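# Reproduce the reference drawing on the paper pad using markers

## Task

With the markers, reproduce the reference image called 'drawing' on the paper pad. The image depicts the entire sheet, and its upper edge corresponds to the pad's long side farthest from the robot. The scrap strip next to the pad is ignored when judging.

## Robot and tools

Robot: two six-joint arms with parallel grippers, left_arm and right_arm. Each gripper has a pinch point between its finger pads, about 1 cm behind the fingertips; the fingers point along the gripper's +z and close along its y.

Scene frame: the origin is at table height, halfway between the nominal arm bases. +x points out over the table, +z up, and left_arm sits on the +y side. Image left and right do not match the arm names. Calibrated bases: left_arm at (-0.006, +0.341, 0) m, right_arm at (-0.005, -0.338, 0) m, each with only a tiny yaw. Reported hand positions and orientations can be a few cm off, more at long reach.

Joint order, used in every row and every per-joint list: wrist pitch (joint4), wrist roll (joint6), shoulder (joint2), wrist yaw (joint5), elbow (joint3), waist (joint1). Stated ranges in rad: waist -2.618..3.054, shoulder 0..3.142, elbow 0..3.142, wrist pitch -1.571..1.571, wrist yaw -1.571..1.571, wrist roll -2.094..2.094. The real ends can differ by up to 0.059 rad.

A row is one flat list of 14 numbers covering both arms, each in [-1, 1]. It holds left_arm's six joints in the order above plus its opening, then the same seven for right_arm. Joint numbers are scaled offsets, not poses. 1.0 equals 2.224 rad for waist, shoulder and elbow, and 8.485 rad for the three wrist joints. Offsets count from the "Joint targets" reported at the start of the action or call, not from the previous row, so sending the same offset twice moves the joints twice. Sending 0 for a joint keeps its current target. The opening is absolute: +1 fully open, -1 closed. Resending 0 there closes the gripper halfway, so repeat its present command to leave it as it is.

execute_actions(actions, cameras): actions is a list of up to 15 actions. Each action is a table of up to 15 rows, one per 1/30 s step. A short table keeps its last row for the remaining steps. An action is refused for both arms if it would send a joint more than 0.059 rad beyond its range. A malformed action refuses the whole call, and so does a first action that fails that check. An empty list returns all camera images. cameras takes names (cam_high, cam_low, cam_above, cam_left_wrist, cam_right_wrist), ["all"], or []; an unknown name invalidates the call.

move(target, speed, blend, opening_speed, grip_force, blocking, cameras): drives all joints together, so grippers trace curves. target is one 14-number row, or a list of up to 15 rows; every row counts from the same starting Joint targets. speed is in rad/s for the joint with the farthest to go, 0.01 to 12.57, default 0.5. blend, in rad, rounds the corners between listed targets; 0 means a stop at each. opening_speed is how fast the opening changes, in units per second of the -1..+1 scale, at least 0.2. grip_force is a per-pad limit of 10 to 50 N, one value or one per arm; lower values close slowly. blocking=false returns after about 0.5 s while the motion continues. Paths take at least 0.5 s, stop short beyond 10 s, and do not avoid obstacles or the other arm. The "move:" line gives the outcome: done, off_target, moving, held, or fault. limits=held means some steps were withheld.

wait(seconds 0-10) lets time pass with the last commands held. stop() brakes a running move. zoom_image(camera, region [x0,y0,x1,y1] in pixels, at most 504x504) enlarges part of the latest image; images are 672x504. show_instructions shows the reference image. read_manual gives licence texts. finished_scene ends the scene for good.

Results: end_effector_position (m) and quaternion wxyz in the scene frame. Joint positions and velocities are listed per arm in the order above, followed by the pad gap (0.094 m when fully open). Joint targets are the base for the next offsets. grip_measured is on the opening scale, with nothing held it reads up to about 2.5 mm wide. grip_effort_nm is motor effort, negative closing, and not the force on the pads. Joint torques wrap at ±28 N m for items 3, 5 and 6. "joint sent to its limit" and "joint command not followed" (clearance check) are also reported. Each control step, a target may lead its measured angle by at most 0.339 rad (large joints) or 2.2 rad (wrists). A target that would move the gripper more than 200 mm is scaled back.

Gripping: a marker is thin and round, so grip firmly. Squeeze grows about 1 N per 0.001 below first touch, then jumps to the force limit. To release, command well above grip_measured.

Hazards: objects falling off the table or left off it fail the task. Avoid drops, fast impacts and hard presses on the table or pad, since a marker tip must touch lightly. Do not let the grippers touch or press each other, or close on the other arm. Avoid straining the wrist camera cables. Long stretching or pushing overheats motors: MOTOR HOT appears at 75 °C, a fold-away fault at 90 °C, and the arm goes limp at 100 °C. To end a push, command the targets back past the measured positions. Time passes while you think, and objects may be nudged occasionally.

Each tool is called in YAML: its name, and indented under it one key for each argument.

Reference images:

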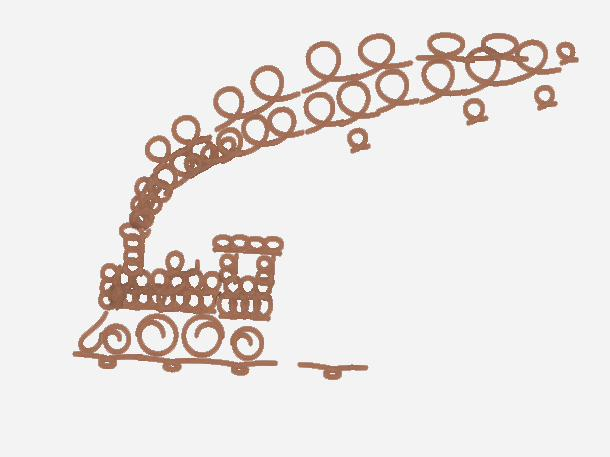

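## Session

I'll start by looking at the scene.

execute_actions:
  actions: []

show_instructions:

Scene clock: 0.00 s.
left_arm: end_effector_position=(+0.3943, +0.3349, +0.1104) grip_measured=+1.000 grip_effort_nm=n/a end_effector_quat_wxyz=(+0.619, -0.006, +0.785, +0.003) | right_arm: end_effector_position=(+0.3946, -0.3968, +0.1304) grip_measured=+1.000 grip_effort_nm=n/a end_effector_quat_wxyz=(+0.624, +0.073, +0.770, -0.109)
Joint names: [wrist pitch, wrist roll, shoulder, wrist yaw, elbow, waist]
Joint positions: left_arm=[1.014 -0.014 1.582 -0.052 0.332 -0.05 0.094] | right_arm=[0.967 -0.036 1.532 0.21 0.362 -0.038 0.094]
Joint velocities: within noise
Joint torques (N m): no reading
Heat: left arm: 34 °C; right arm: 34 °C.
Joint targets: left_arm=[1.021 -0.015 1.574 -0.052 0.340 -0.050] | right_arm=[0.979 -0.036 1.522 0.211 0.373 -0.038]
Tool commands: left_gripper/opening=+1.0 right_gripper/opening=+1.0

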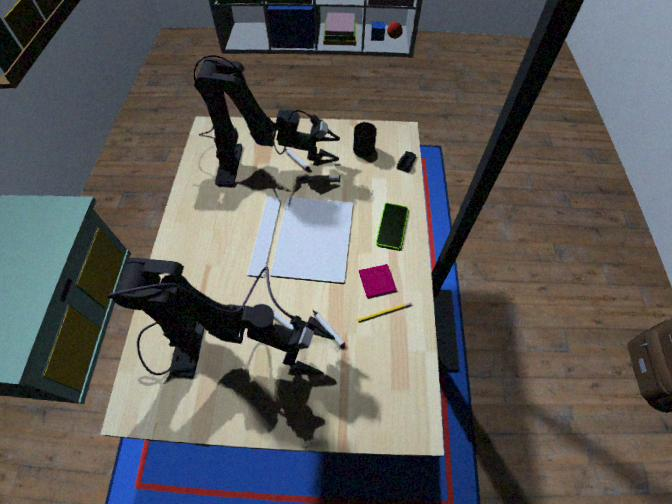

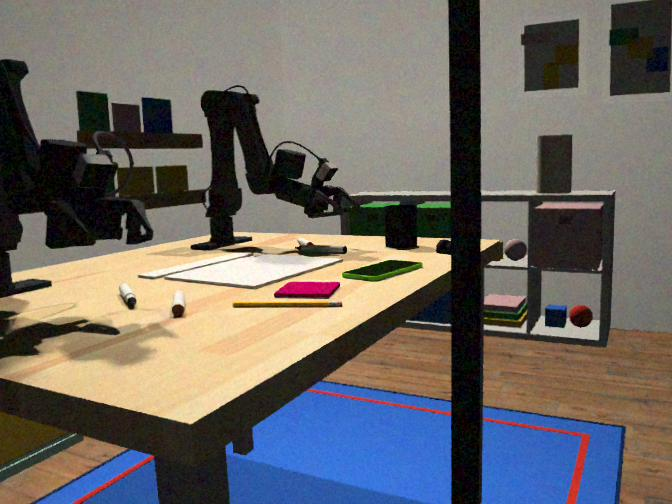

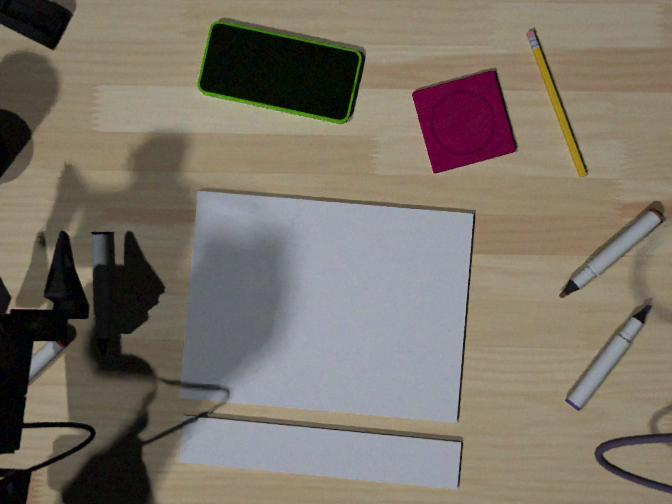

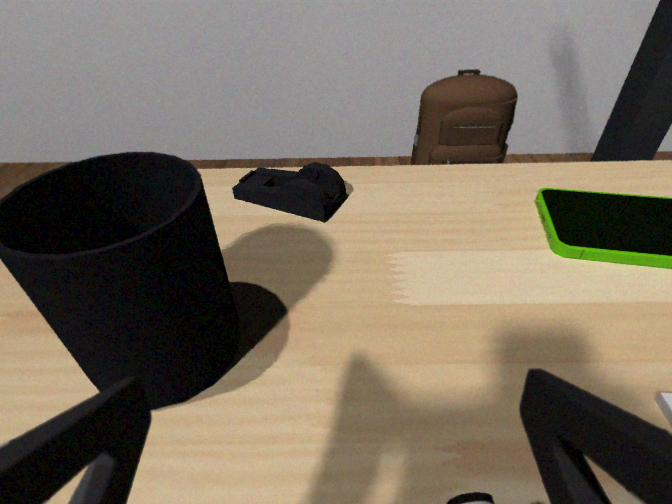

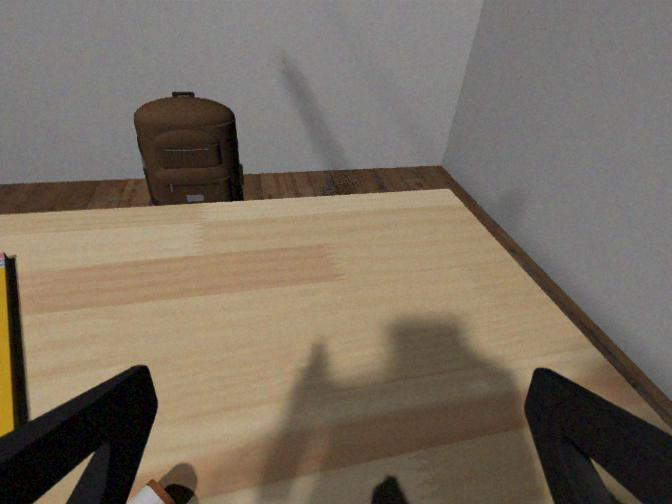

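Reference images for this scene: drawing.

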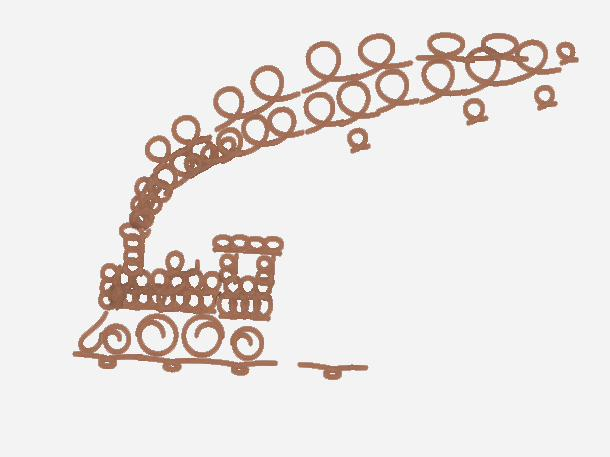

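zoom_image:
  camera: "cam_above"
  region: [500, 170, 672, 430]

zoom_image:
  camera: "cam_above"
  region: [0, 200, 240, 420]

zoom_image:
  camera: "cam_high"
  region: [200, 110, 460, 400]

zoom_image:
  camera: "cam_low"
  region: [80, 220, 360, 340]

Scaled by 1.938 from the camera's 672x504 image, which has a finer 960x720 frame.

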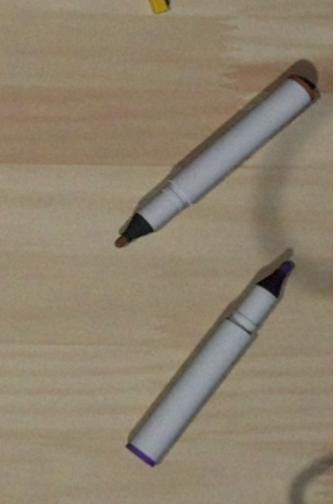

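Scaled by 2.100 from the camera's 672x504 image, which has a finer 960x720 frame.

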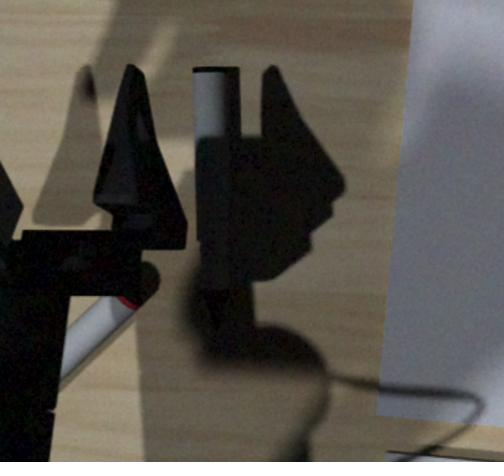

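Scaled by 1.738 from the camera's 672x504 image, which has a finer 960x720 frame.

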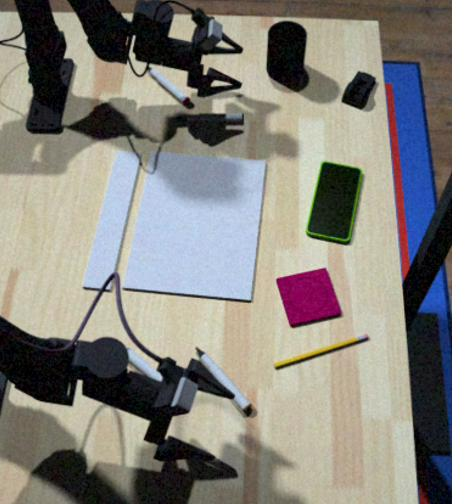

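Scaled by 1.800 from the camera's 672x504 image, which has a finer 960x720 frame.

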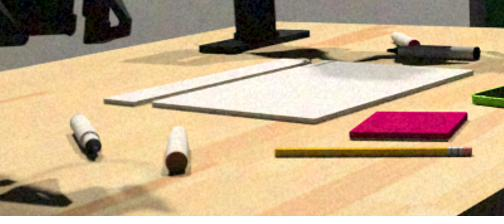

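move:
  target:
    - [0,0,0,0,0,0,1, -0.0682,0.0514,-0.0099,-0.0131,0.2370,0.0171,1]
    - [0,0,0,0,0,0,1, -0.2950,0.1077,0.2408,-0.0249,0.7366,0.0508,1]
  blend: 0.15
  speed: 0.8
  cameras: ["all"]

Scene clock: 15.07 s.
left_arm: end_effector_position=(+0.3943, +0.3349, +0.1104) grip_measured=+1.000 grip_effort_nm=0.00 end_effector_quat_wxyz=(+0.619, -0.006, +0.785, +0.003) | right_arm: end_effector_position=(+0.3814, -0.3171, +0.1439) grip_measured=+1.000 grip_effort_nm=0.00 end_effector_quat_wxyz=(-0.007, +0.398, +0.917, -0.003)
Joint names: [wrist pitch, wrist roll, shoulder, wrist yaw, elbow, waist]
Joint positions: left_arm=[1.014 -0.014 1.582 -0.052 0.332 -0.05 0.094] | right_arm=[-1.511 0.871 2.052 0 1.978 0.069 0.094]
Joint torques (N m): left_arm=[1.68 0.03 -6.48 -0.01 5.33 -0.12] | right_arm=[0.21 0.07 -7.68 0.01 8.55 0.5]
Heat: left arm: 35 °C; right arm: 37 °C.
Joint targets: left_arm=[1.021 -0.015 1.574 -0.052 0.340 -0.050] | right_arm=[-1.524 0.878 2.057 -0.001 2.012 0.075]
move: done

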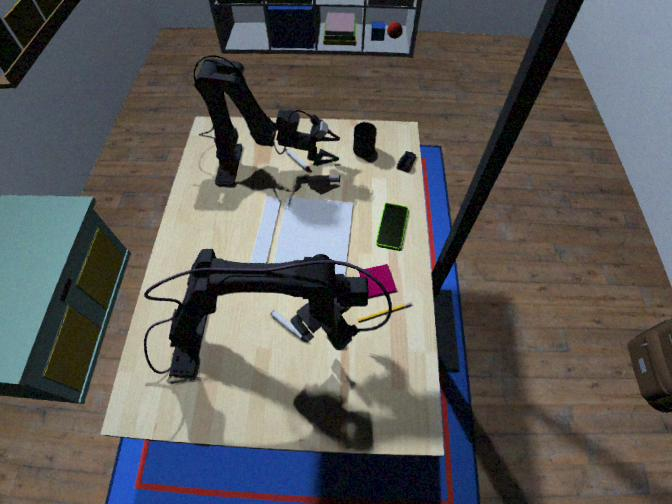

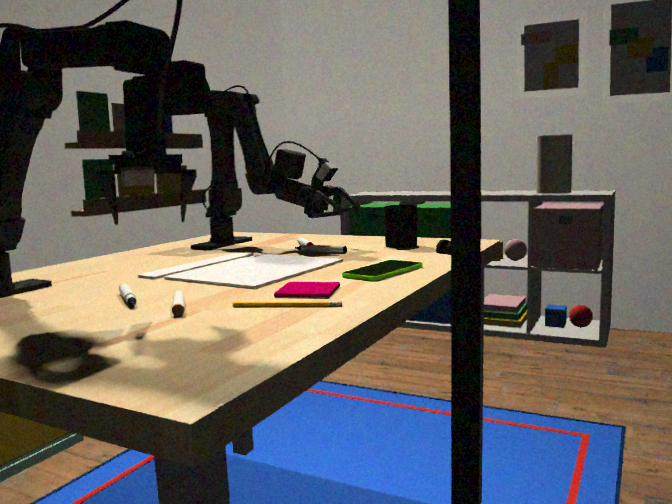

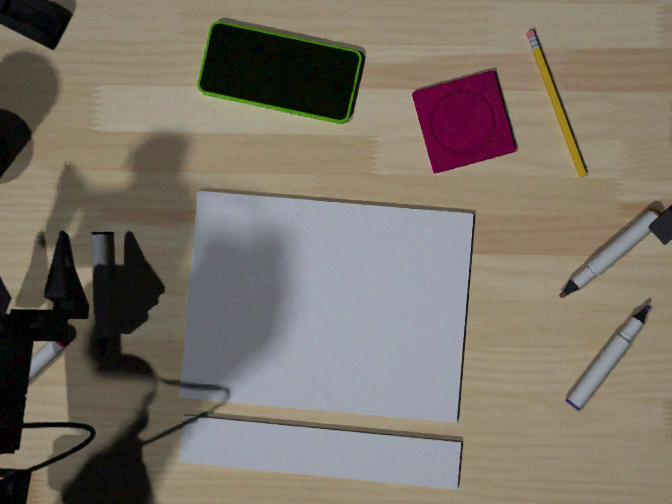

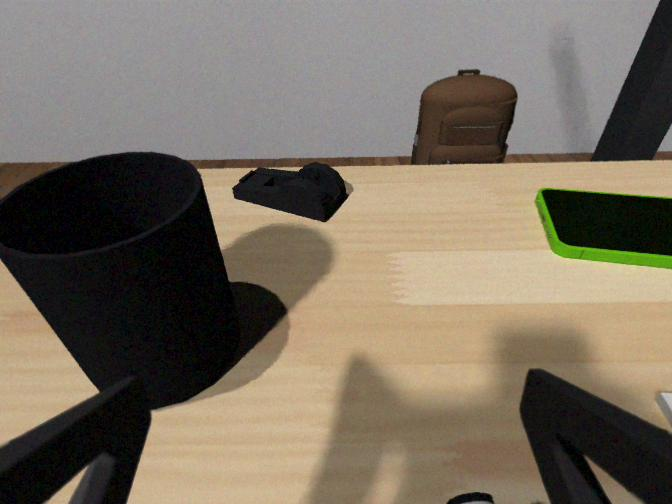

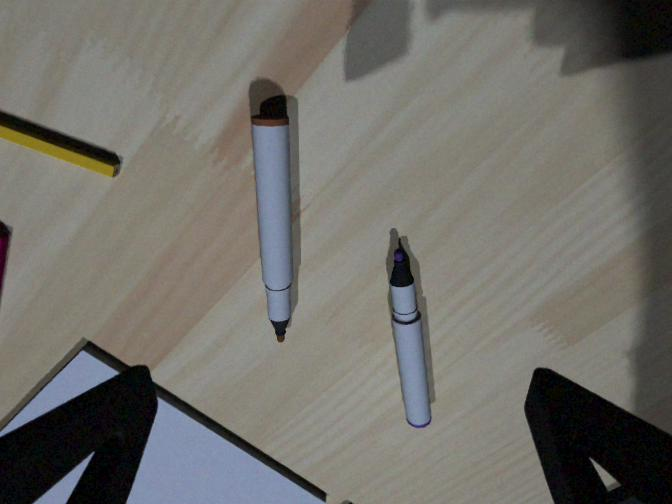

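move:
  target: [0,0,0,0,0,0,1, 0.01886,0.00872,0.02518,0.0001,-0.04227,0.02878,1]
  speed: 0.3
  cameras: ["cam_above","cam_right_wrist"]

Scene clock: 18.97 s.
left_arm: end_effector_position=(+0.3943, +0.3349, +0.1104) grip_measured=+1.000 grip_effort_nm=0.00 end_effector_quat_wxyz=(+0.619, -0.006, +0.785, +0.003) | right_arm: end_effector_position=(+0.3993, -0.2878, +0.1059) grip_measured=+1.000 grip_effort_nm=0.00 end_effector_quat_wxyz=(-0.002, +0.400, +0.917, +0.000)
Joint names: [wrist pitch, wrist roll, shoulder, wrist yaw, elbow, waist]
Joint positions: left_arm=[1.014 -0.014 1.582 -0.052 0.332 -0.05 0.094] | right_arm=[-1.381 0.944 2.114 -0.002 1.922 0.137 0.094]
Joint torques (N m): left_arm=[1.67 0.01 -6.52 -0.05 5.23 -0.13] | right_arm=[0.49 0.07 -8.69 0.03 5.22 0.12]
Heat: left arm: 35 °C; right arm: 36 °C.
Joint targets: left_arm=[1.021 -0.015 1.574 -0.052 0.340 -0.050] | right_arm=[-1.364 0.952 2.113 0.000 1.918 0.139]
move: done
Images, in order (width x height): cam_above 672x504, cam_right_wrist 672x504.

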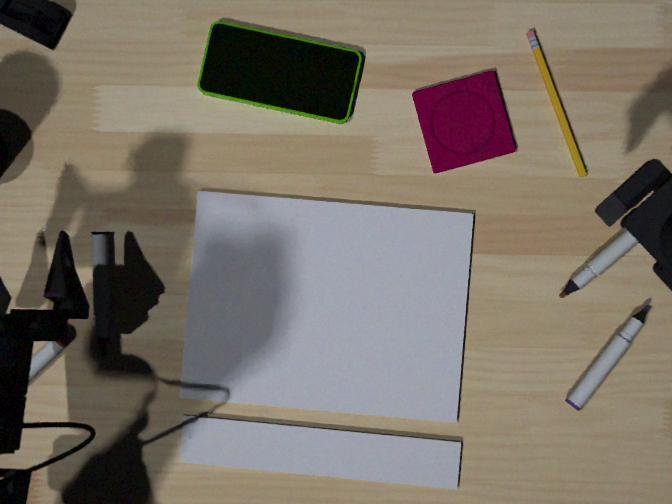

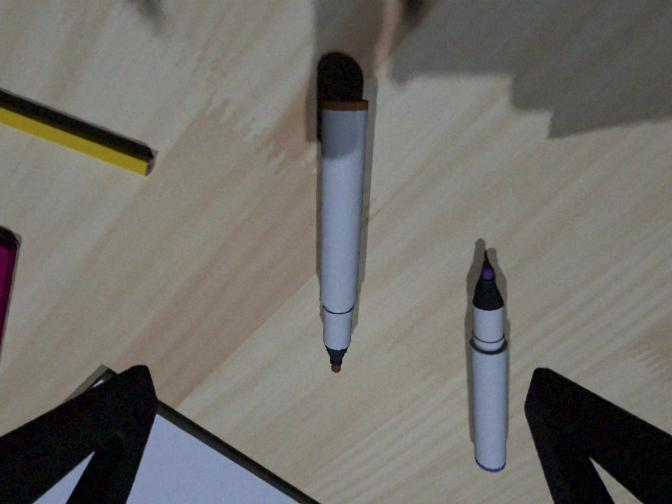

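move:
  target: [0,0,0,0,0,0,1, 0.03854,0.00306,0.01754,0,-0.12882,0,0]
  speed: 0.2
  opening_speed: 1.0
  cameras: ["cam_low","cam_right_wrist"]

Scene clock: 22.70 s.
left_arm: end_effector_position=(+0.3943, +0.3349, +0.1104) grip_measured=+1.000 grip_effort_nm=0.00 end_effector_quat_wxyz=(+0.619, -0.006, +0.785, +0.003) | right_arm: end_effector_position=(+0.3997, -0.2878, +0.0212) grip_measured=+0.002 grip_effort_nm=-0.08 end_effector_quat_wxyz=(+0.001, +0.412, +0.911, +0.002)
Joint names: [wrist pitch, wrist roll, shoulder, wrist yaw, elbow, waist]
Joint positions: left_arm=[1.014 -0.014 1.582 -0.052 0.332 -0.05 0.094] | right_arm=[-1.055 0.971 2.149 -0.002 1.637 0.137 0.047]
Joint torques (N m): left_arm=[1.66 0.03 -6.41 -0.06 5.22 -0.16] | right_arm=[0.48 0.06 -8.51 0.03 4.94 0.13]
Heat: left arm: 36 °C; right arm: 36 °C.
Joint targets: left_arm=[1.021 -0.015 1.574 -0.052 0.340 -0.050] | right_arm=[-1.037 0.978 2.152 0.000 1.631 0.139]
move: done
Images, in order (width x height): cam_low 672x504, cam_right_wrist 672x504.

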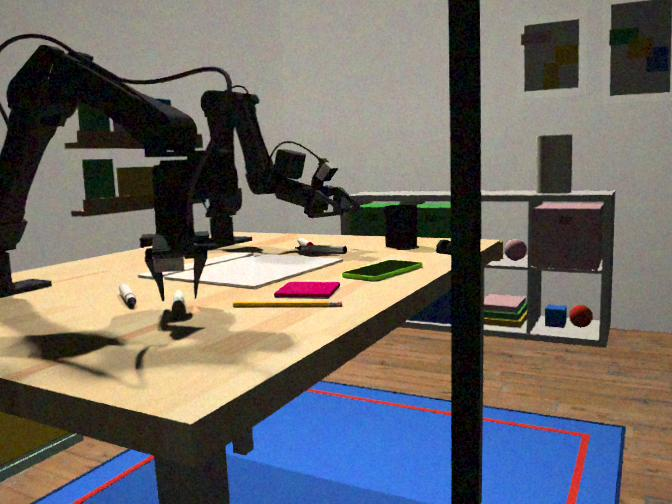

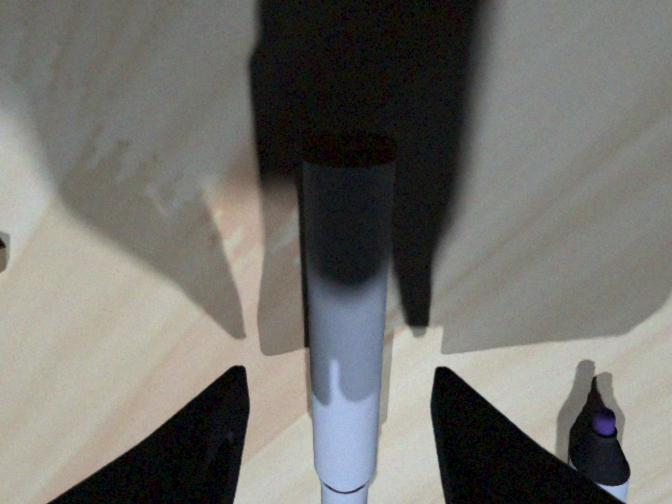

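zoom_image:
  camera: "cam_low"
  region: [100, 230, 260, 350]

Scaled by 3.150 from the camera's 672x504 image, which has a finer 960x720 frame.

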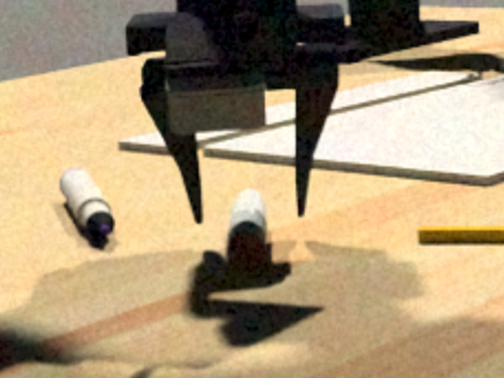

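move:
  target: [0,0,0,0,0,0,1, 0.00377,0,0.00448,0,-0.00989,0,0]
  speed: 0.1
  cameras: ["cam_low"]

zoom_image:
  camera: "cam_low"
  region: [100, 230, 260, 350]

Scene clock: 24.60 s.
left_arm: end_effector_position=(+0.3943, +0.3349, +0.1104) grip_measured=+1.000 grip_effort_nm=0.00 end_effector_quat_wxyz=(+0.619, -0.006, +0.785, +0.003) | right_arm: end_effector_position=(+0.4001, -0.2877, +0.0129) grip_measured=+0.002 grip_effort_nm=-0.09 end_effector_quat_wxyz=(+0.002, +0.412, +0.911, +0.002)
Joint names: [wrist pitch, wrist roll, shoulder, wrist yaw, elbow, waist]
Joint positions: left_arm=[1.014 -0.014 1.582 -0.052 0.332 -0.05 0.094] | right_arm=[-1.023 0.971 2.158 -0.002 1.616 0.137 0.047]
Joint torques (N m): left_arm=[1.66 0.04 -6.43 -0.07 5.31 -0.12] | right_arm=[0.49 0.07 -8.4 0.03 4.82 0.12]
Heat: left arm: 36 °C; right arm: 36 °C.
Joint targets: left_arm=[1.021 -0.015 1.574 -0.052 0.340 -0.050] | right_arm=[-1.005 0.978 2.162 0.000 1.609 0.139]
move: done
Images, in order (width x height): cam_low 672x504.

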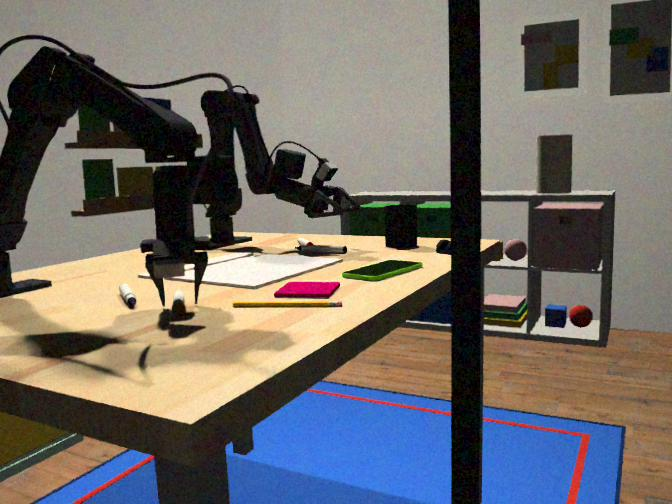

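Scaled by 3.150 from the camera's 672x504 image, which has a finer 960x720 frame.

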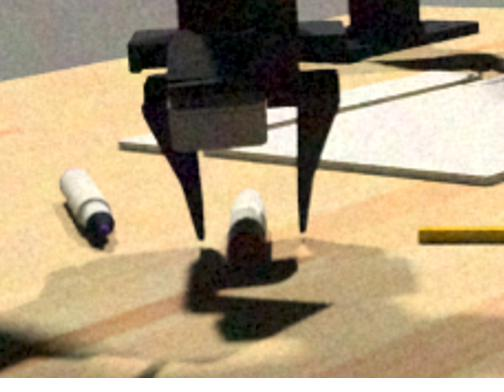

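move:
  target: [0,0,0,0,0,0,1, 0,0,0,0,0,0,-0.9]
  opening_speed: 0.5
  cameras: ["cam_right_wrist"]

Scene clock: 26.77 s.
left_arm: end_effector_position=(+0.3943, +0.3349, +0.1104) grip_measured=+1.000 grip_effort_nm=0.00 end_effector_quat_wxyz=(+0.619, -0.006, +0.785, +0.003) | right_arm: end_effector_position=(+0.4003, -0.2877, +0.0129) grip_measured=-0.642 grip_effort_nm=-1.03 end_effector_quat_wxyz=(+0.002, +0.412, +0.911, +0.003)
Joint names: [wrist pitch, wrist roll, shoulder, wrist yaw, elbow, waist]
Joint positions: left_arm=[1.014 -0.014 1.582 -0.052 0.332 -0.05 0.094] | right_arm=[-1.022 0.971 2.158 -0.002 1.616 0.137 0.017]
Joint torques (N m): left_arm=[1.63 0.02 -6.31 -0.06 5.34 -0.18] | right_arm=[0.49 0.07 -8.42 0.03 4.82 0.12]
Heat: left arm: 36 °C; right arm: 36 °C.
Joint targets: left_arm=[1.021 -0.015 1.574 -0.052 0.340 -0.050] | right_arm=[-1.005 0.978 2.162 0.000 1.609 0.139]
move: done
Images, in order (width x height): cam_right_wrist 672x504.

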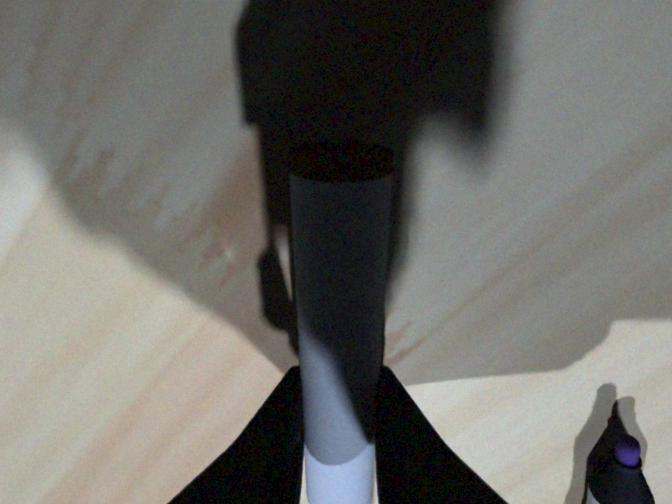

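move:
  target:
    - [0,0,0,0,0,0,1, -0.0423,0,-0.02203,0,0.13894,0,-0.9]
    - [0,0,0,0,0,0,1, 0.10666,-0.0799,-0.14029,0,-0.16142,0.16232,-0.9]
    - [0,0,0,0,0,0,1, 0.13848,-0.11609,-0.26619,0,-0.36601,0.40782,-0.9]
  blend: 0.1
  speed: 0.5
  cameras: ["all"]

Scene clock: 35.40 s.
left_arm: end_effector_position=(+0.3943, +0.3349, +0.1104) grip_measured=+1.000 grip_effort_nm=0.00 end_effector_quat_wxyz=(+0.619, -0.006, +0.785, +0.003) | right_arm: end_effector_position=(+0.2184, +0.0389, +0.0934) grip_measured=-0.642 grip_effort_nm=-1.03 end_effector_quat_wxyz=(+0.379, -0.445, +0.782, +0.217)
Joint names: [wrist pitch, wrist roll, shoulder, wrist yaw, elbow, waist]
Joint positions: left_arm=[1.014 -0.014 1.582 -0.052 0.332 -0.05 0.094] | right_arm=[0.134 -0.001 1.601 -0.003 0.8 1.049 0.017]
Joint torques (N m): left_arm=[1.67 0.01 -6.41 -0.07 5.19 -0.1] | right_arm=[1.79 -0.08 -7.68 0.04 5.67 -0.25]
Heat: left arm: 37 °C; right arm: 36 °C.
Joint targets: left_arm=[1.021 -0.015 1.574 -0.052 0.340 -0.050] | right_arm=[0.170 -0.007 1.570 0.000 0.795 1.046]
move: off_target (right_arm); right_arm: the wrist pitch is farthest, 0.036 rad from its target

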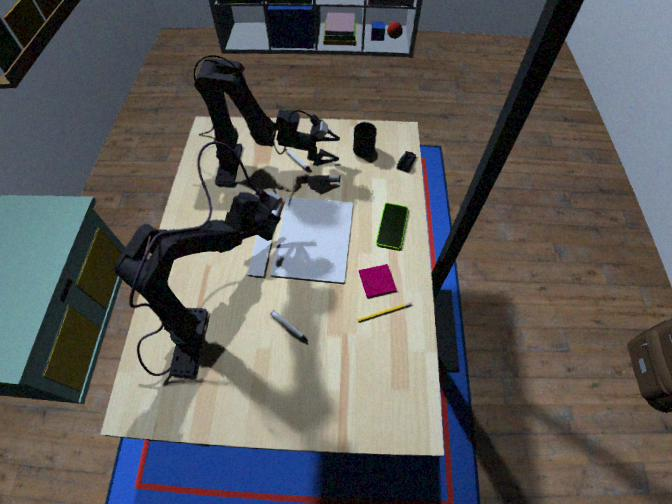

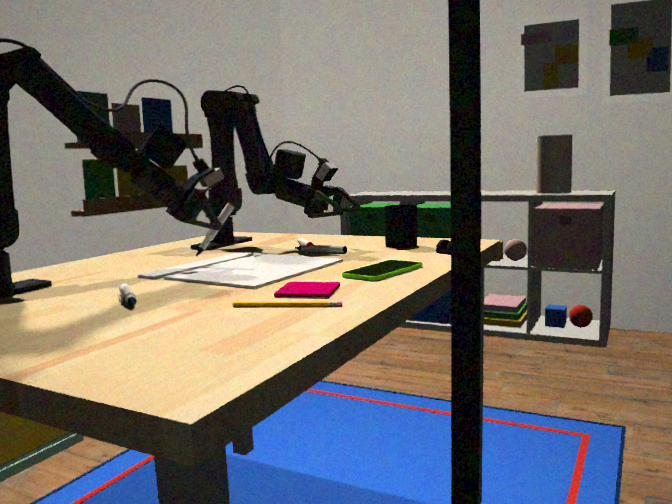

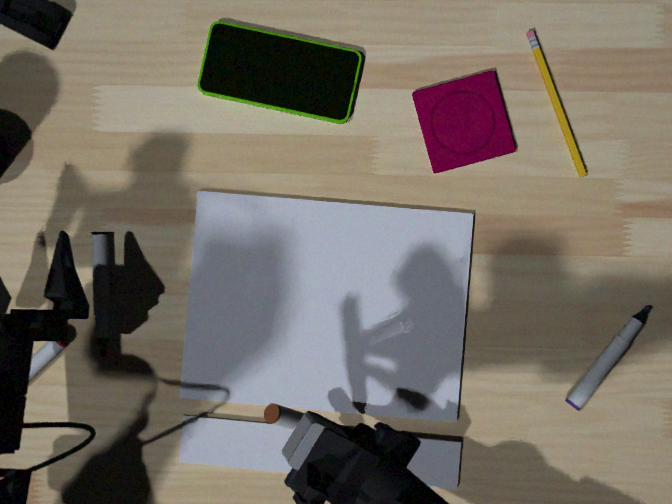

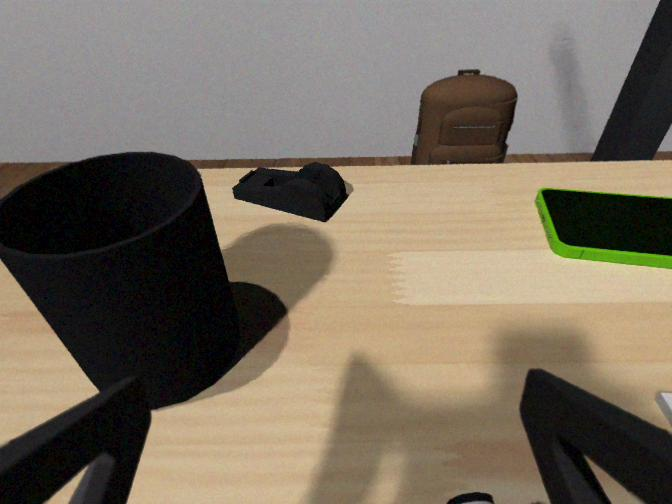

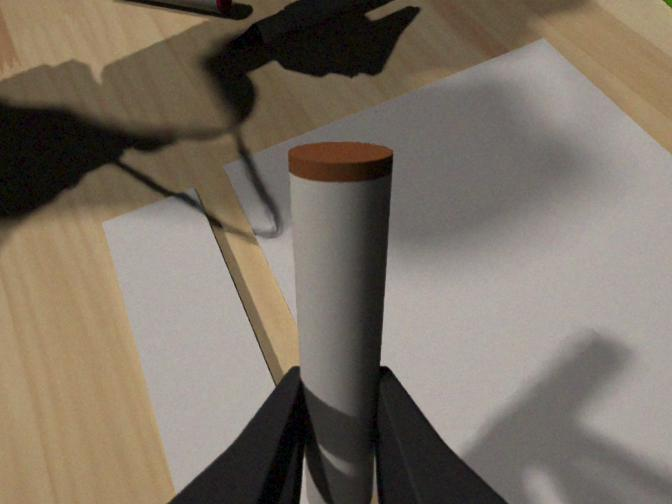

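execute_actions:
  actions:
    - [[0,0,0,0,0,0,1,0,0,0,0,0.0018,0,-0.9],[0,0,0,0,0,0,1,0,0,0,0,0.0036,0,-0.9],[0,0,0,0,0,0,1,0,0,0,0,0.0054,0,-0.9],[0,0,0,0,0,0,1,0,0,0,0,0.0072,0,-0.9],[0,0,0,0,0,0,1,0,0,0,0,0.009,0,-0.9],[0,0,0,0,0,0,1,0,0,0,0,0.0108,0,-0.9],[0,0,0,0,0,0,1,0,0,0,0,0.0126,0,-0.9],[0,0,0,0,0,0,1,0,0,0,0,0.0144,0,-0.9],[0,0,0,0,0,0,1,0,0,0,0,0.0162,0,-0.9],[0,0,0,0,0,0,1,0,0,0,0,0.018,0,-0.9],[0,0,0,0,0,0,1,0,0,0,0,0.0198,0,-0.9],[0,0,0,0,0,0,1,0,0,0,0,0.0216,0,-0.9],[0,0,0,0,0,0,1,0,0,0,0,0.0234,0,-0.9],[0,0,0,0,0,0,1,0,0,0,0,0.0252,0,-0.9],[0,0,0,0,0,0,1,0,0,0,0,0.027,0,-0.9]]
    - [[0,0,0,0,0,0,1,0,0,0,0,-0.0018,0,-0.9],[0,0,0,0,0,0,1,0,0,0,0,-0.0036,0,-0.9],[0,0,0,0,0,0,1,0,0,0,0,-0.0054,0,-0.9],[0,0,0,0,0,0,1,0,0,0,0,-0.0072,0,-0.9],[0,0,0,0,0,0,1,0,0,0,0,-0.009,0,-0.9],[0,0,0,0,0,0,1,0,0,0,0,-0.0108,0,-0.9],[0,0,0,0,0,0,1,0,0,0,0,-0.0126,0,-0.9],[0,0,0,0,0,0,1,0,0,0,0,-0.0144,0,-0.9],[0,0,0,0,0,0,1,0,0,0,0,-0.0162,0,-0.9],[0,0,0,0,0,0,1,0,0,0,0,-0.018,0,-0.9],[0,0,0,0,0,0,1,0,0,0,0,-0.0198,0,-0.9],[0,0,0,0,0,0,1,0,0,0,0,-0.0216,0,-0.9],[0,0,0,0,0,0,1,0,0,0,0,-0.0234,0,-0.9],[0,0,0,0,0,0,1,0,0,0,0,-0.0252,0,-0.9],[0,0,0,0,0,0,1,0,0,0,0,-0.027,0,-0.9]]

Scene clock: 37.83 s.
left_arm: end_effector_position=(+0.3943, +0.3349, +0.1104) grip_measured=+1.000 grip_effort_nm=0.00 end_effector_quat_wxyz=(+0.619, -0.006, +0.785, +0.003) | right_arm: end_effector_position=(+0.2190, +0.0399, +0.0955) grip_measured=-0.642 grip_effort_nm=-1.03 end_effector_quat_wxyz=(+0.383, -0.444, +0.780, +0.219)
Joint names: [wrist pitch, wrist roll, shoulder, wrist yaw, elbow, waist]
Joint positions: left_arm=[1.014 -0.014 1.582 -0.052 0.332 -0.05 0.094] | right_arm=[0.141 -0.001 1.599 -0.003 0.8 1.049 0.017]
Joint torques (N m): left_arm=[1.67 0.05 -6.49 -0.03 5.2 -0.09] | right_arm=[1.72 -0.07 -7.56 0.04 5.67 -0.24]
Heat: left arm: 37 °C; right arm: 36 °C.
Joint targets: left_arm=[1.021 -0.015 1.574 -0.052 0.340 -0.050] | right_arm=[0.170 -0.007 1.570 0.000 0.795 1.046]
Step readings (joint positions of left_arm | right_arm):
0: [1.014 -0.014 1.582 -0.052 0.332 -0.050] | [0.134 -0.001 1.601 -0.003 0.800 1.049]
1: [1.014 -0.014 1.582 -0.052 0.332 -0.050] | [0.134 -0.001 1.601 -0.003 0.800 1.049]
2: [1.014 -0.014 1.582 -0.052 0.332 -0.050] | [0.134 -0.001 1.601 -0.003 0.800 1.049]
4: [1.014 -0.014 1.582 -0.052 0.332 -0.050] | [0.134 -0.001 1.601 -0.003 0.800 1.049]
8: [1.014 -0.014 1.582 -0.052 0.332 -0.050] | [0.134 -0.001 1.601 -0.003 0.800 1.049]
15: [1.014 -0.014 1.582 -0.052 0.332 -0.050] | [0.134 -0.001 1.601 -0.003 0.808 1.049]
16: [1.014 -0.014 1.582 -0.052 0.332 -0.050] | [0.135 -0.001 1.601 -0.003 0.810 1.049]
17: [1.014 -0.014 1.582 -0.052 0.332 -0.050] | [0.136 -0.001 1.601 -0.003 0.813 1.049]
19: [1.014 -0.014 1.582 -0.052 0.332 -0.050] | [0.139 -0.001 1.599 -0.003 0.813 1.049]
23: [1.014 -0.014 1.582 -0.052 0.332 -0.050] | [0.139 -0.001 1.599 -0.003 0.813 1.049]
30: [1.014 -0.014 1.582 -0.052 0.332 -0.050] | [0.141 -0.001 1.599 -0.003 0.810 1.049]

move:
  target: [0,0,0,0,0,0,1, 0,0,0.027,0,0.027,0.027,-0.9]
  speed: 0.1

move:
  target: [0,0,0,0,0,0,1, 0,0,-0.027,0,-0.027,-0.027,-0.9]
  speed: 0.1

Scene clock: 39.63 s.
left_arm: end_effector_position=(+0.3943, +0.3349, +0.1104) grip_measured=+1.000 grip_effort_nm=0.00 end_effector_quat_wxyz=(+0.619, -0.006, +0.785, +0.003) | right_arm: end_effector_position=(+0.2010, +0.0551, +0.0907) grip_measured=-0.642 grip_effort_nm=-1.03 end_effector_quat_wxyz=(+0.373, -0.466, +0.770, +0.226)
Joint names: [wrist pitch, wrist roll, shoulder, wrist yaw, elbow, waist]
Joint positions: left_arm=[1.014 -0.014 1.582 -0.052 0.332 -0.05 0.094] | right_arm=[0.142 -0.001 1.628 -0.003 0.818 1.101 0.017]
Joint torques (N m): left_arm=[1.67 0.04 -6.39 -0.04 5.31 -0.17] | right_arm=[1.71 -0.06 -5.38 0.06 9.46 0.44]
Heat: left arm: 37 °C; right arm: 37 °C.
Joint targets: left_arm=[1.021 -0.015 1.574 -0.052 0.340 -0.050] | right_arm=[0.170 -0.007 1.630 0.000 0.855 1.106]
move: off_target (right_arm); right_arm: the elbow is farthest, 0.037 rad from its target

Scene clock: 40.63 s.
left_arm: end_effector_position=(+0.3943, +0.3349, +0.1104) grip_measured=+1.000 grip_effort_nm=0.00 end_effector_quat_wxyz=(+0.619, -0.006, +0.785, +0.003) | right_arm: end_effector_position=(+0.2187, +0.0406, +0.0962) grip_measured=-0.642 grip_effort_nm=-1.03 end_effector_quat_wxyz=(+0.384, -0.445, +0.779, +0.219)
Joint names: [wrist pitch, wrist roll, shoulder, wrist yaw, elbow, waist]
Joint positions: left_arm=[1.014 -0.014 1.582 -0.052 0.332 -0.05 0.094] | right_arm=[0.142 -0.001 1.599 -0.002 0.802 1.051 0.017]
Joint torques (N m): left_arm=[1.69 0.03 -6.41 -0.03 5.19 -0.09] | right_arm=[1.72 -0.06 -7.58 0.03 5.55 -0.4]
Heat: left arm: 37 °C; right arm: 37 °C.
Joint targets: left_arm=[1.021 -0.015 1.574 -0.052 0.340 -0.050] | right_arm=[0.170 -0.007 1.570 0.000 0.795 1.046]
move: done

move:
  target: [0,0,0,0,0,0,1, 0,0,0.0444,0,0.0268,0,-0.9]
  speed: 0.1
  cameras: ["cam_low","cam_above"]

zoom_image:
  camera: "cam_low"
  region: [130, 190, 310, 310]

Scene clock: 47.37 s.
left_arm: end_effector_position=(+0.3943, +0.3349, +0.1104) grip_measured=+1.000 grip_effort_nm=0.00 end_effector_quat_wxyz=(+0.619, -0.006, +0.785, +0.003) | right_arm: end_effector_position=(+0.2201, +0.0430, +0.0747) grip_measured=-0.642 grip_effort_nm=-1.03 end_effector_quat_wxyz=(+0.364, -0.450, +0.789, +0.208)
Joint names: [wrist pitch, wrist roll, shoulder, wrist yaw, elbow, waist]
Joint positions: left_arm=[1.014 -0.014 1.582 -0.052 0.332 -0.05 0.094] | right_arm=[0.142 -0.001 1.666 -0.002 0.818 1.051 0.017]
Joint torques (N m): left_arm=[1.66 0.03 -6.39 -0.06 5.2 -0.05] | right_arm=[1.67 -0.07 -5.48 0.03 9.26 -0.39]
Heat: left arm: 38 °C; right arm: 37 °C.
Joint targets: left_arm=[1.021 -0.015 1.574 -0.052 0.340 -0.050] | right_arm=[0.170 -0.007 1.669 0.000 0.855 1.046]
move: off_target (right_arm); right_arm: the elbow is farthest, 0.036 rad from its target
Images, in order (width x height): cam_low 672x504, cam_above 672x504.

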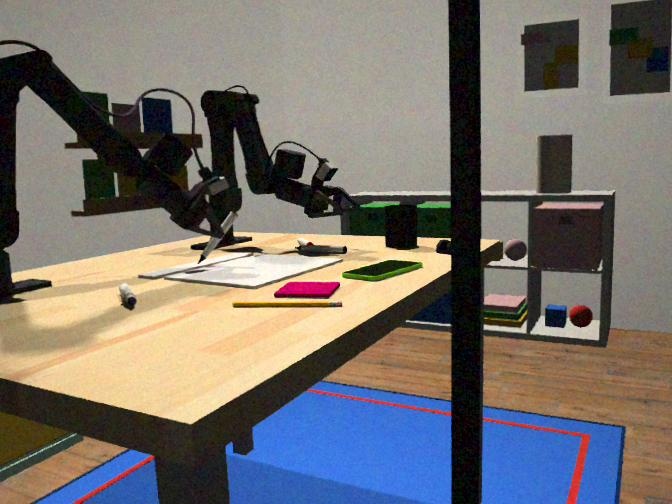

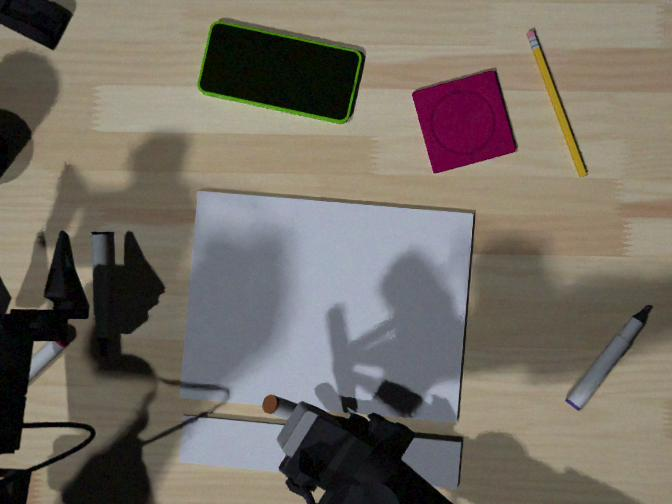

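Scaled by 2.800 from the camera's 672x504 image, which has a finer 960x720 frame.

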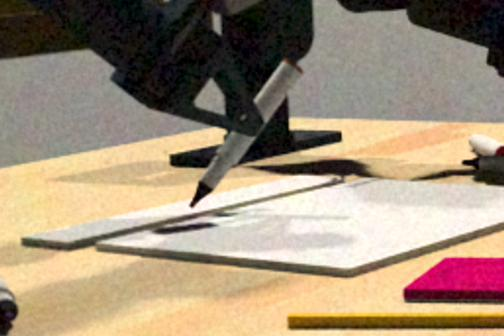

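move:
  target: [0,0,0,0,0,0,1, 0,0,0.0152,0,0.0035,0,-0.9]
  speed: 0.05
  cameras: ["cam_low"]

zoom_image:
  camera: "cam_low"
  region: [150, 210, 270, 290]

Scene clock: 48.67 s.
left_arm: end_effector_position=(+0.3943, +0.3349, +0.1104) grip_measured=+1.000 grip_effort_nm=0.00 end_effector_quat_wxyz=(+0.619, -0.006, +0.785, +0.003) | right_arm: end_effector_position=(+0.2207, +0.0437, +0.0637) grip_measured=-0.642 grip_effort_nm=-1.03 end_effector_quat_wxyz=(+0.354, -0.453, +0.793, +0.202)
Joint names: [wrist pitch, wrist roll, shoulder, wrist yaw, elbow, waist]
Joint positions: left_arm=[1.014 -0.014 1.582 -0.052 0.332 -0.05 0.094] | right_arm=[0.142 -0.003 1.7 -0.002 0.827 1.051 0.017]
Joint torques (N m): left_arm=[1.66 0.03 -6.23 -0.04 5.24 0.09] | right_arm=[1.64 -0.06 -5.67 0.03 9.1 -0.39]
Heat: left arm: 38 °C; right arm: 37 °C.
Joint targets: left_arm=[1.021 -0.015 1.574 -0.052 0.340 -0.050] | right_arm=[0.170 -0.007 1.703 0.000 0.863 1.046]
move: off_target (right_arm); right_arm: the elbow is farthest, 0.036 rad from its target
Images, in order (width x height): cam_low 672x504.

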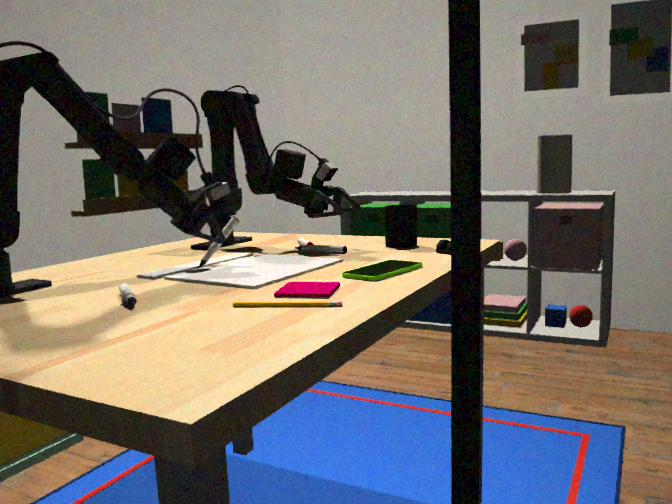

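Scaled by 4.200 from the camera's 672x504 image, which has a finer 960x720 frame.

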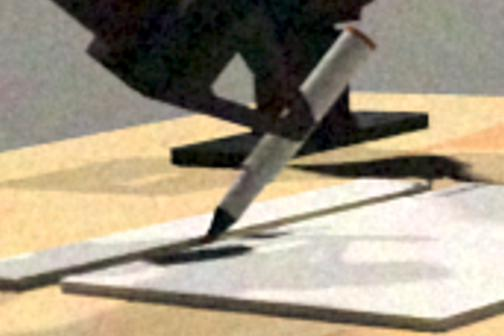

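move:
  target: [0,0,0,0,0,0,1, 0,0,-0.0553,0,-0.0486,0.0315,-0.9]
  speed: 0.15
  cameras: ["cam_low","cam_above"]

zoom_image:
  camera: "cam_low"
  region: [150, 210, 270, 290]

Scene clock: 52.83 s.
left_arm: end_effector_position=(+0.3943, +0.3349, +0.1104) grip_measured=+1.000 grip_effort_nm=0.00 end_effector_quat_wxyz=(+0.619, -0.006, +0.785, +0.003) | right_arm: end_effector_position=(+0.1902, +0.0423, +0.0757) grip_measured=-0.642 grip_effort_nm=-1.03 end_effector_quat_wxyz=(+0.358, -0.474, +0.775, +0.218)
Joint names: [wrist pitch, wrist roll, shoulder, wrist yaw, elbow, waist]
Joint positions: left_arm=[1.014 -0.014 1.582 -0.052 0.332 -0.05 0.094] | right_arm=[0.142 -0.003 1.609 -0.001 0.761 1.111 0.017]
Joint torques (N m): left_arm=[1.68 0.03 -6.39 -0.03 5.22 -0.1] | right_arm=[1.67 -0.05 -7.5 0.01 5.38 0.43]
Heat: left arm: 38 °C; right arm: 37 °C.
Joint targets: left_arm=[1.021 -0.015 1.574 -0.052 0.340 -0.050] | right_arm=[0.170 -0.007 1.580 0.000 0.754 1.116]
move: done
Images, in order (width x height): cam_low 672x504, cam_above 672x504.

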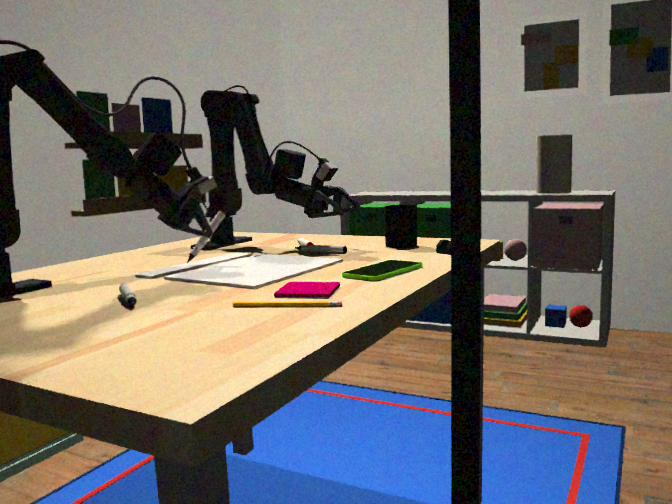

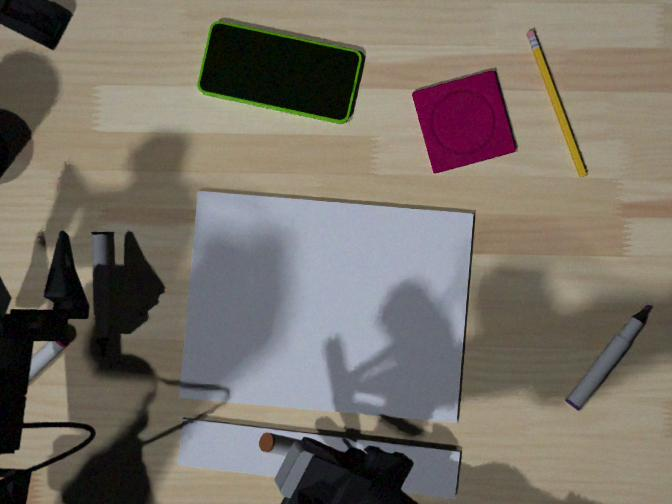

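Scaled by 4.200 from the camera's 672x504 image, which has a finer 960x720 frame.

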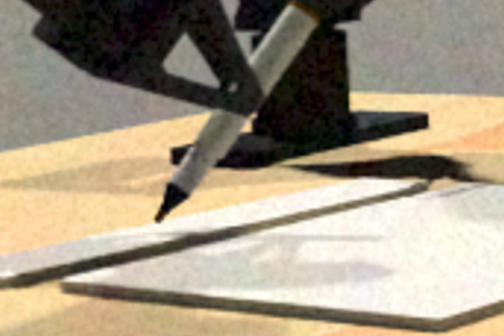

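move:
  target: [0,0,0,0,0,0,1, 0,0,0.0306,0,0.0243,0,-0.9]
  speed: 0.08
  cameras: ["cam_low"]

zoom_image:
  camera: "cam_low"
  region: [150, 210, 270, 290]

Scene clock: 54.67 s.
left_arm: end_effector_position=(+0.3943, +0.3349, +0.1104) grip_measured=+1.000 grip_effort_nm=0.00 end_effector_quat_wxyz=(+0.619, -0.006, +0.785, +0.003) | right_arm: end_effector_position=(+0.1918, +0.0454, +0.0689) grip_measured=-0.642 grip_effort_nm=-1.03 end_effector_quat_wxyz=(+0.352, -0.475, +0.777, +0.214)
Joint names: [wrist pitch, wrist roll, shoulder, wrist yaw, elbow, waist]
Joint positions: left_arm=[1.014 -0.014 1.582 -0.052 0.332 -0.05 0.094] | right_arm=[0.144 -0.003 1.641 -0.001 0.776 1.111 0.017]
Joint torques (N m): left_arm=[1.68 0.02 -6.41 -0.1 5.27 0.06] | right_arm=[1.64 -0.05 -4.98 0.02 8.79 0.46]
Heat: left arm: 38 °C; right arm: 37 °C.
Joint targets: left_arm=[1.021 -0.015 1.574 -0.052 0.340 -0.050] | right_arm=[0.170 -0.007 1.647 0.000 0.808 1.116]
move: done
Images, in order (width x height): cam_low 672x504.

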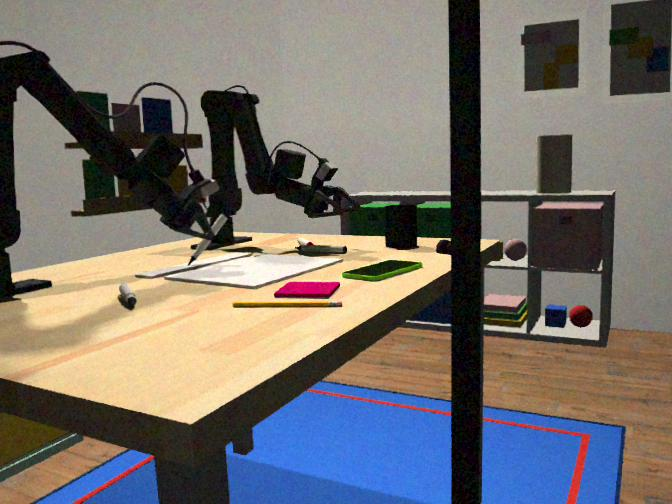

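Scaled by 4.200 from the camera's 672x504 image, which has a finer 960x720 frame.

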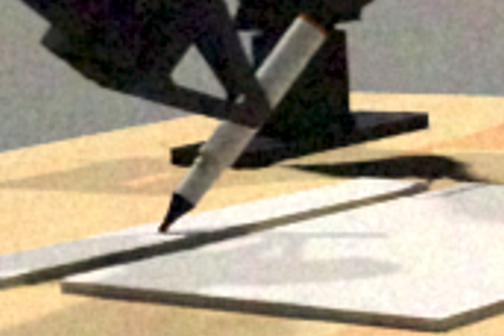

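move:
  target:
    - [0,0,0,0,0,0,1, 0,0,0.00557,0,0.00586,0.00109,-0.9]
    - [0,0,0,0,0,0,1, 0,0,0.00964,0,0.01014,0.00405,-0.9]
    - [0,0,0,0,0,0,1, 0,0,0.01114,0,0.01172,0.00809,-0.9]
    - [0,0,0,0,0,0,1, 0,0,-0.0028,0,-0.00806,0.00809,-0.9]
    - [0,0,0,0,0,0,1, 0,0,-0.0043,0,-0.00964,0.01214,-0.9]
    - [0,0,0,0,0,0,1, 0,0,-0.00837,0,-0.01392,0.0151,-0.9]
    - [0,0,0,0,0,0,1, 0,0,-0.01394,0,-0.01978,0.01618,-0.9]
    - [0,0,0,0,0,0,1, 0,0,-0.01394,0,-0.01978,0.01168,-0.9]
    - [0,0,0,0,0,0,1, 0,0,-0.01951,0,-0.02564,0.0106,-0.9]
    - [0,0,0,0,0,0,1, 0,0,-0.02358,0,-0.02992,0.00764,-0.9]
    - [0,0,0,0,0,0,1, 0,0,-0.02508,0,-0.0315,0.00359,-0.9]
    - [0,0,0,0,0,0,1, 0,0,-0.01114,0,-0.01172,0.00359,-0.9]
    - [0,0,0,0,0,0,1, 0,0,-0.00964,0,-0.01014,-0.00045,-0.9]
    - [0,0,0,0,0,0,1, 0,0,-0.00557,0,-0.00586,-0.00341,-0.9]
    - [0,0,0,0,0,0,1, 0,0,0,0,0,-0.0045,-0.9]
  speed: [0.06,0.06,0.06,0.25,0.06,0.06,0.06,0.25,0.06,0.06,0.06,0.25,0.06,0.06,0.06]
  blend: 0.002

Scene clock: 59.17 s.
left_arm: end_effector_position=(+0.3943, +0.3349, +0.1104) grip_measured=+1.000 grip_effort_nm=0.00 end_effector_quat_wxyz=(+0.619, -0.006, +0.785, +0.003) | right_arm: end_effector_position=(+0.1913, +0.0466, +0.0694) grip_measured=-0.642 grip_effort_nm=-1.03 end_effector_quat_wxyz=(+0.354, -0.476, +0.776, +0.216)
Joint names: [wrist pitch, wrist roll, shoulder, wrist yaw, elbow, waist]
Joint positions: left_arm=[1.014 -0.014 1.582 -0.052 0.332 -0.05 0.094] | right_arm=[0.152 -0.003 1.643 -0.001 0.775 1.113 0.017]
Joint torques (N m): left_arm=[1.65 0.02 -6.28 -0.06 5.19 -0.16] | right_arm=[1.58 -0.05 -5.08 0.02 8.91 -0.59]
Heat: left arm: 38 °C; right arm: 38 °C.
Joint targets: left_arm=[1.021 -0.015 1.574 -0.052 0.340 -0.050] | right_arm=[0.170 -0.007 1.648 0.000 0.809 1.106]
move: done


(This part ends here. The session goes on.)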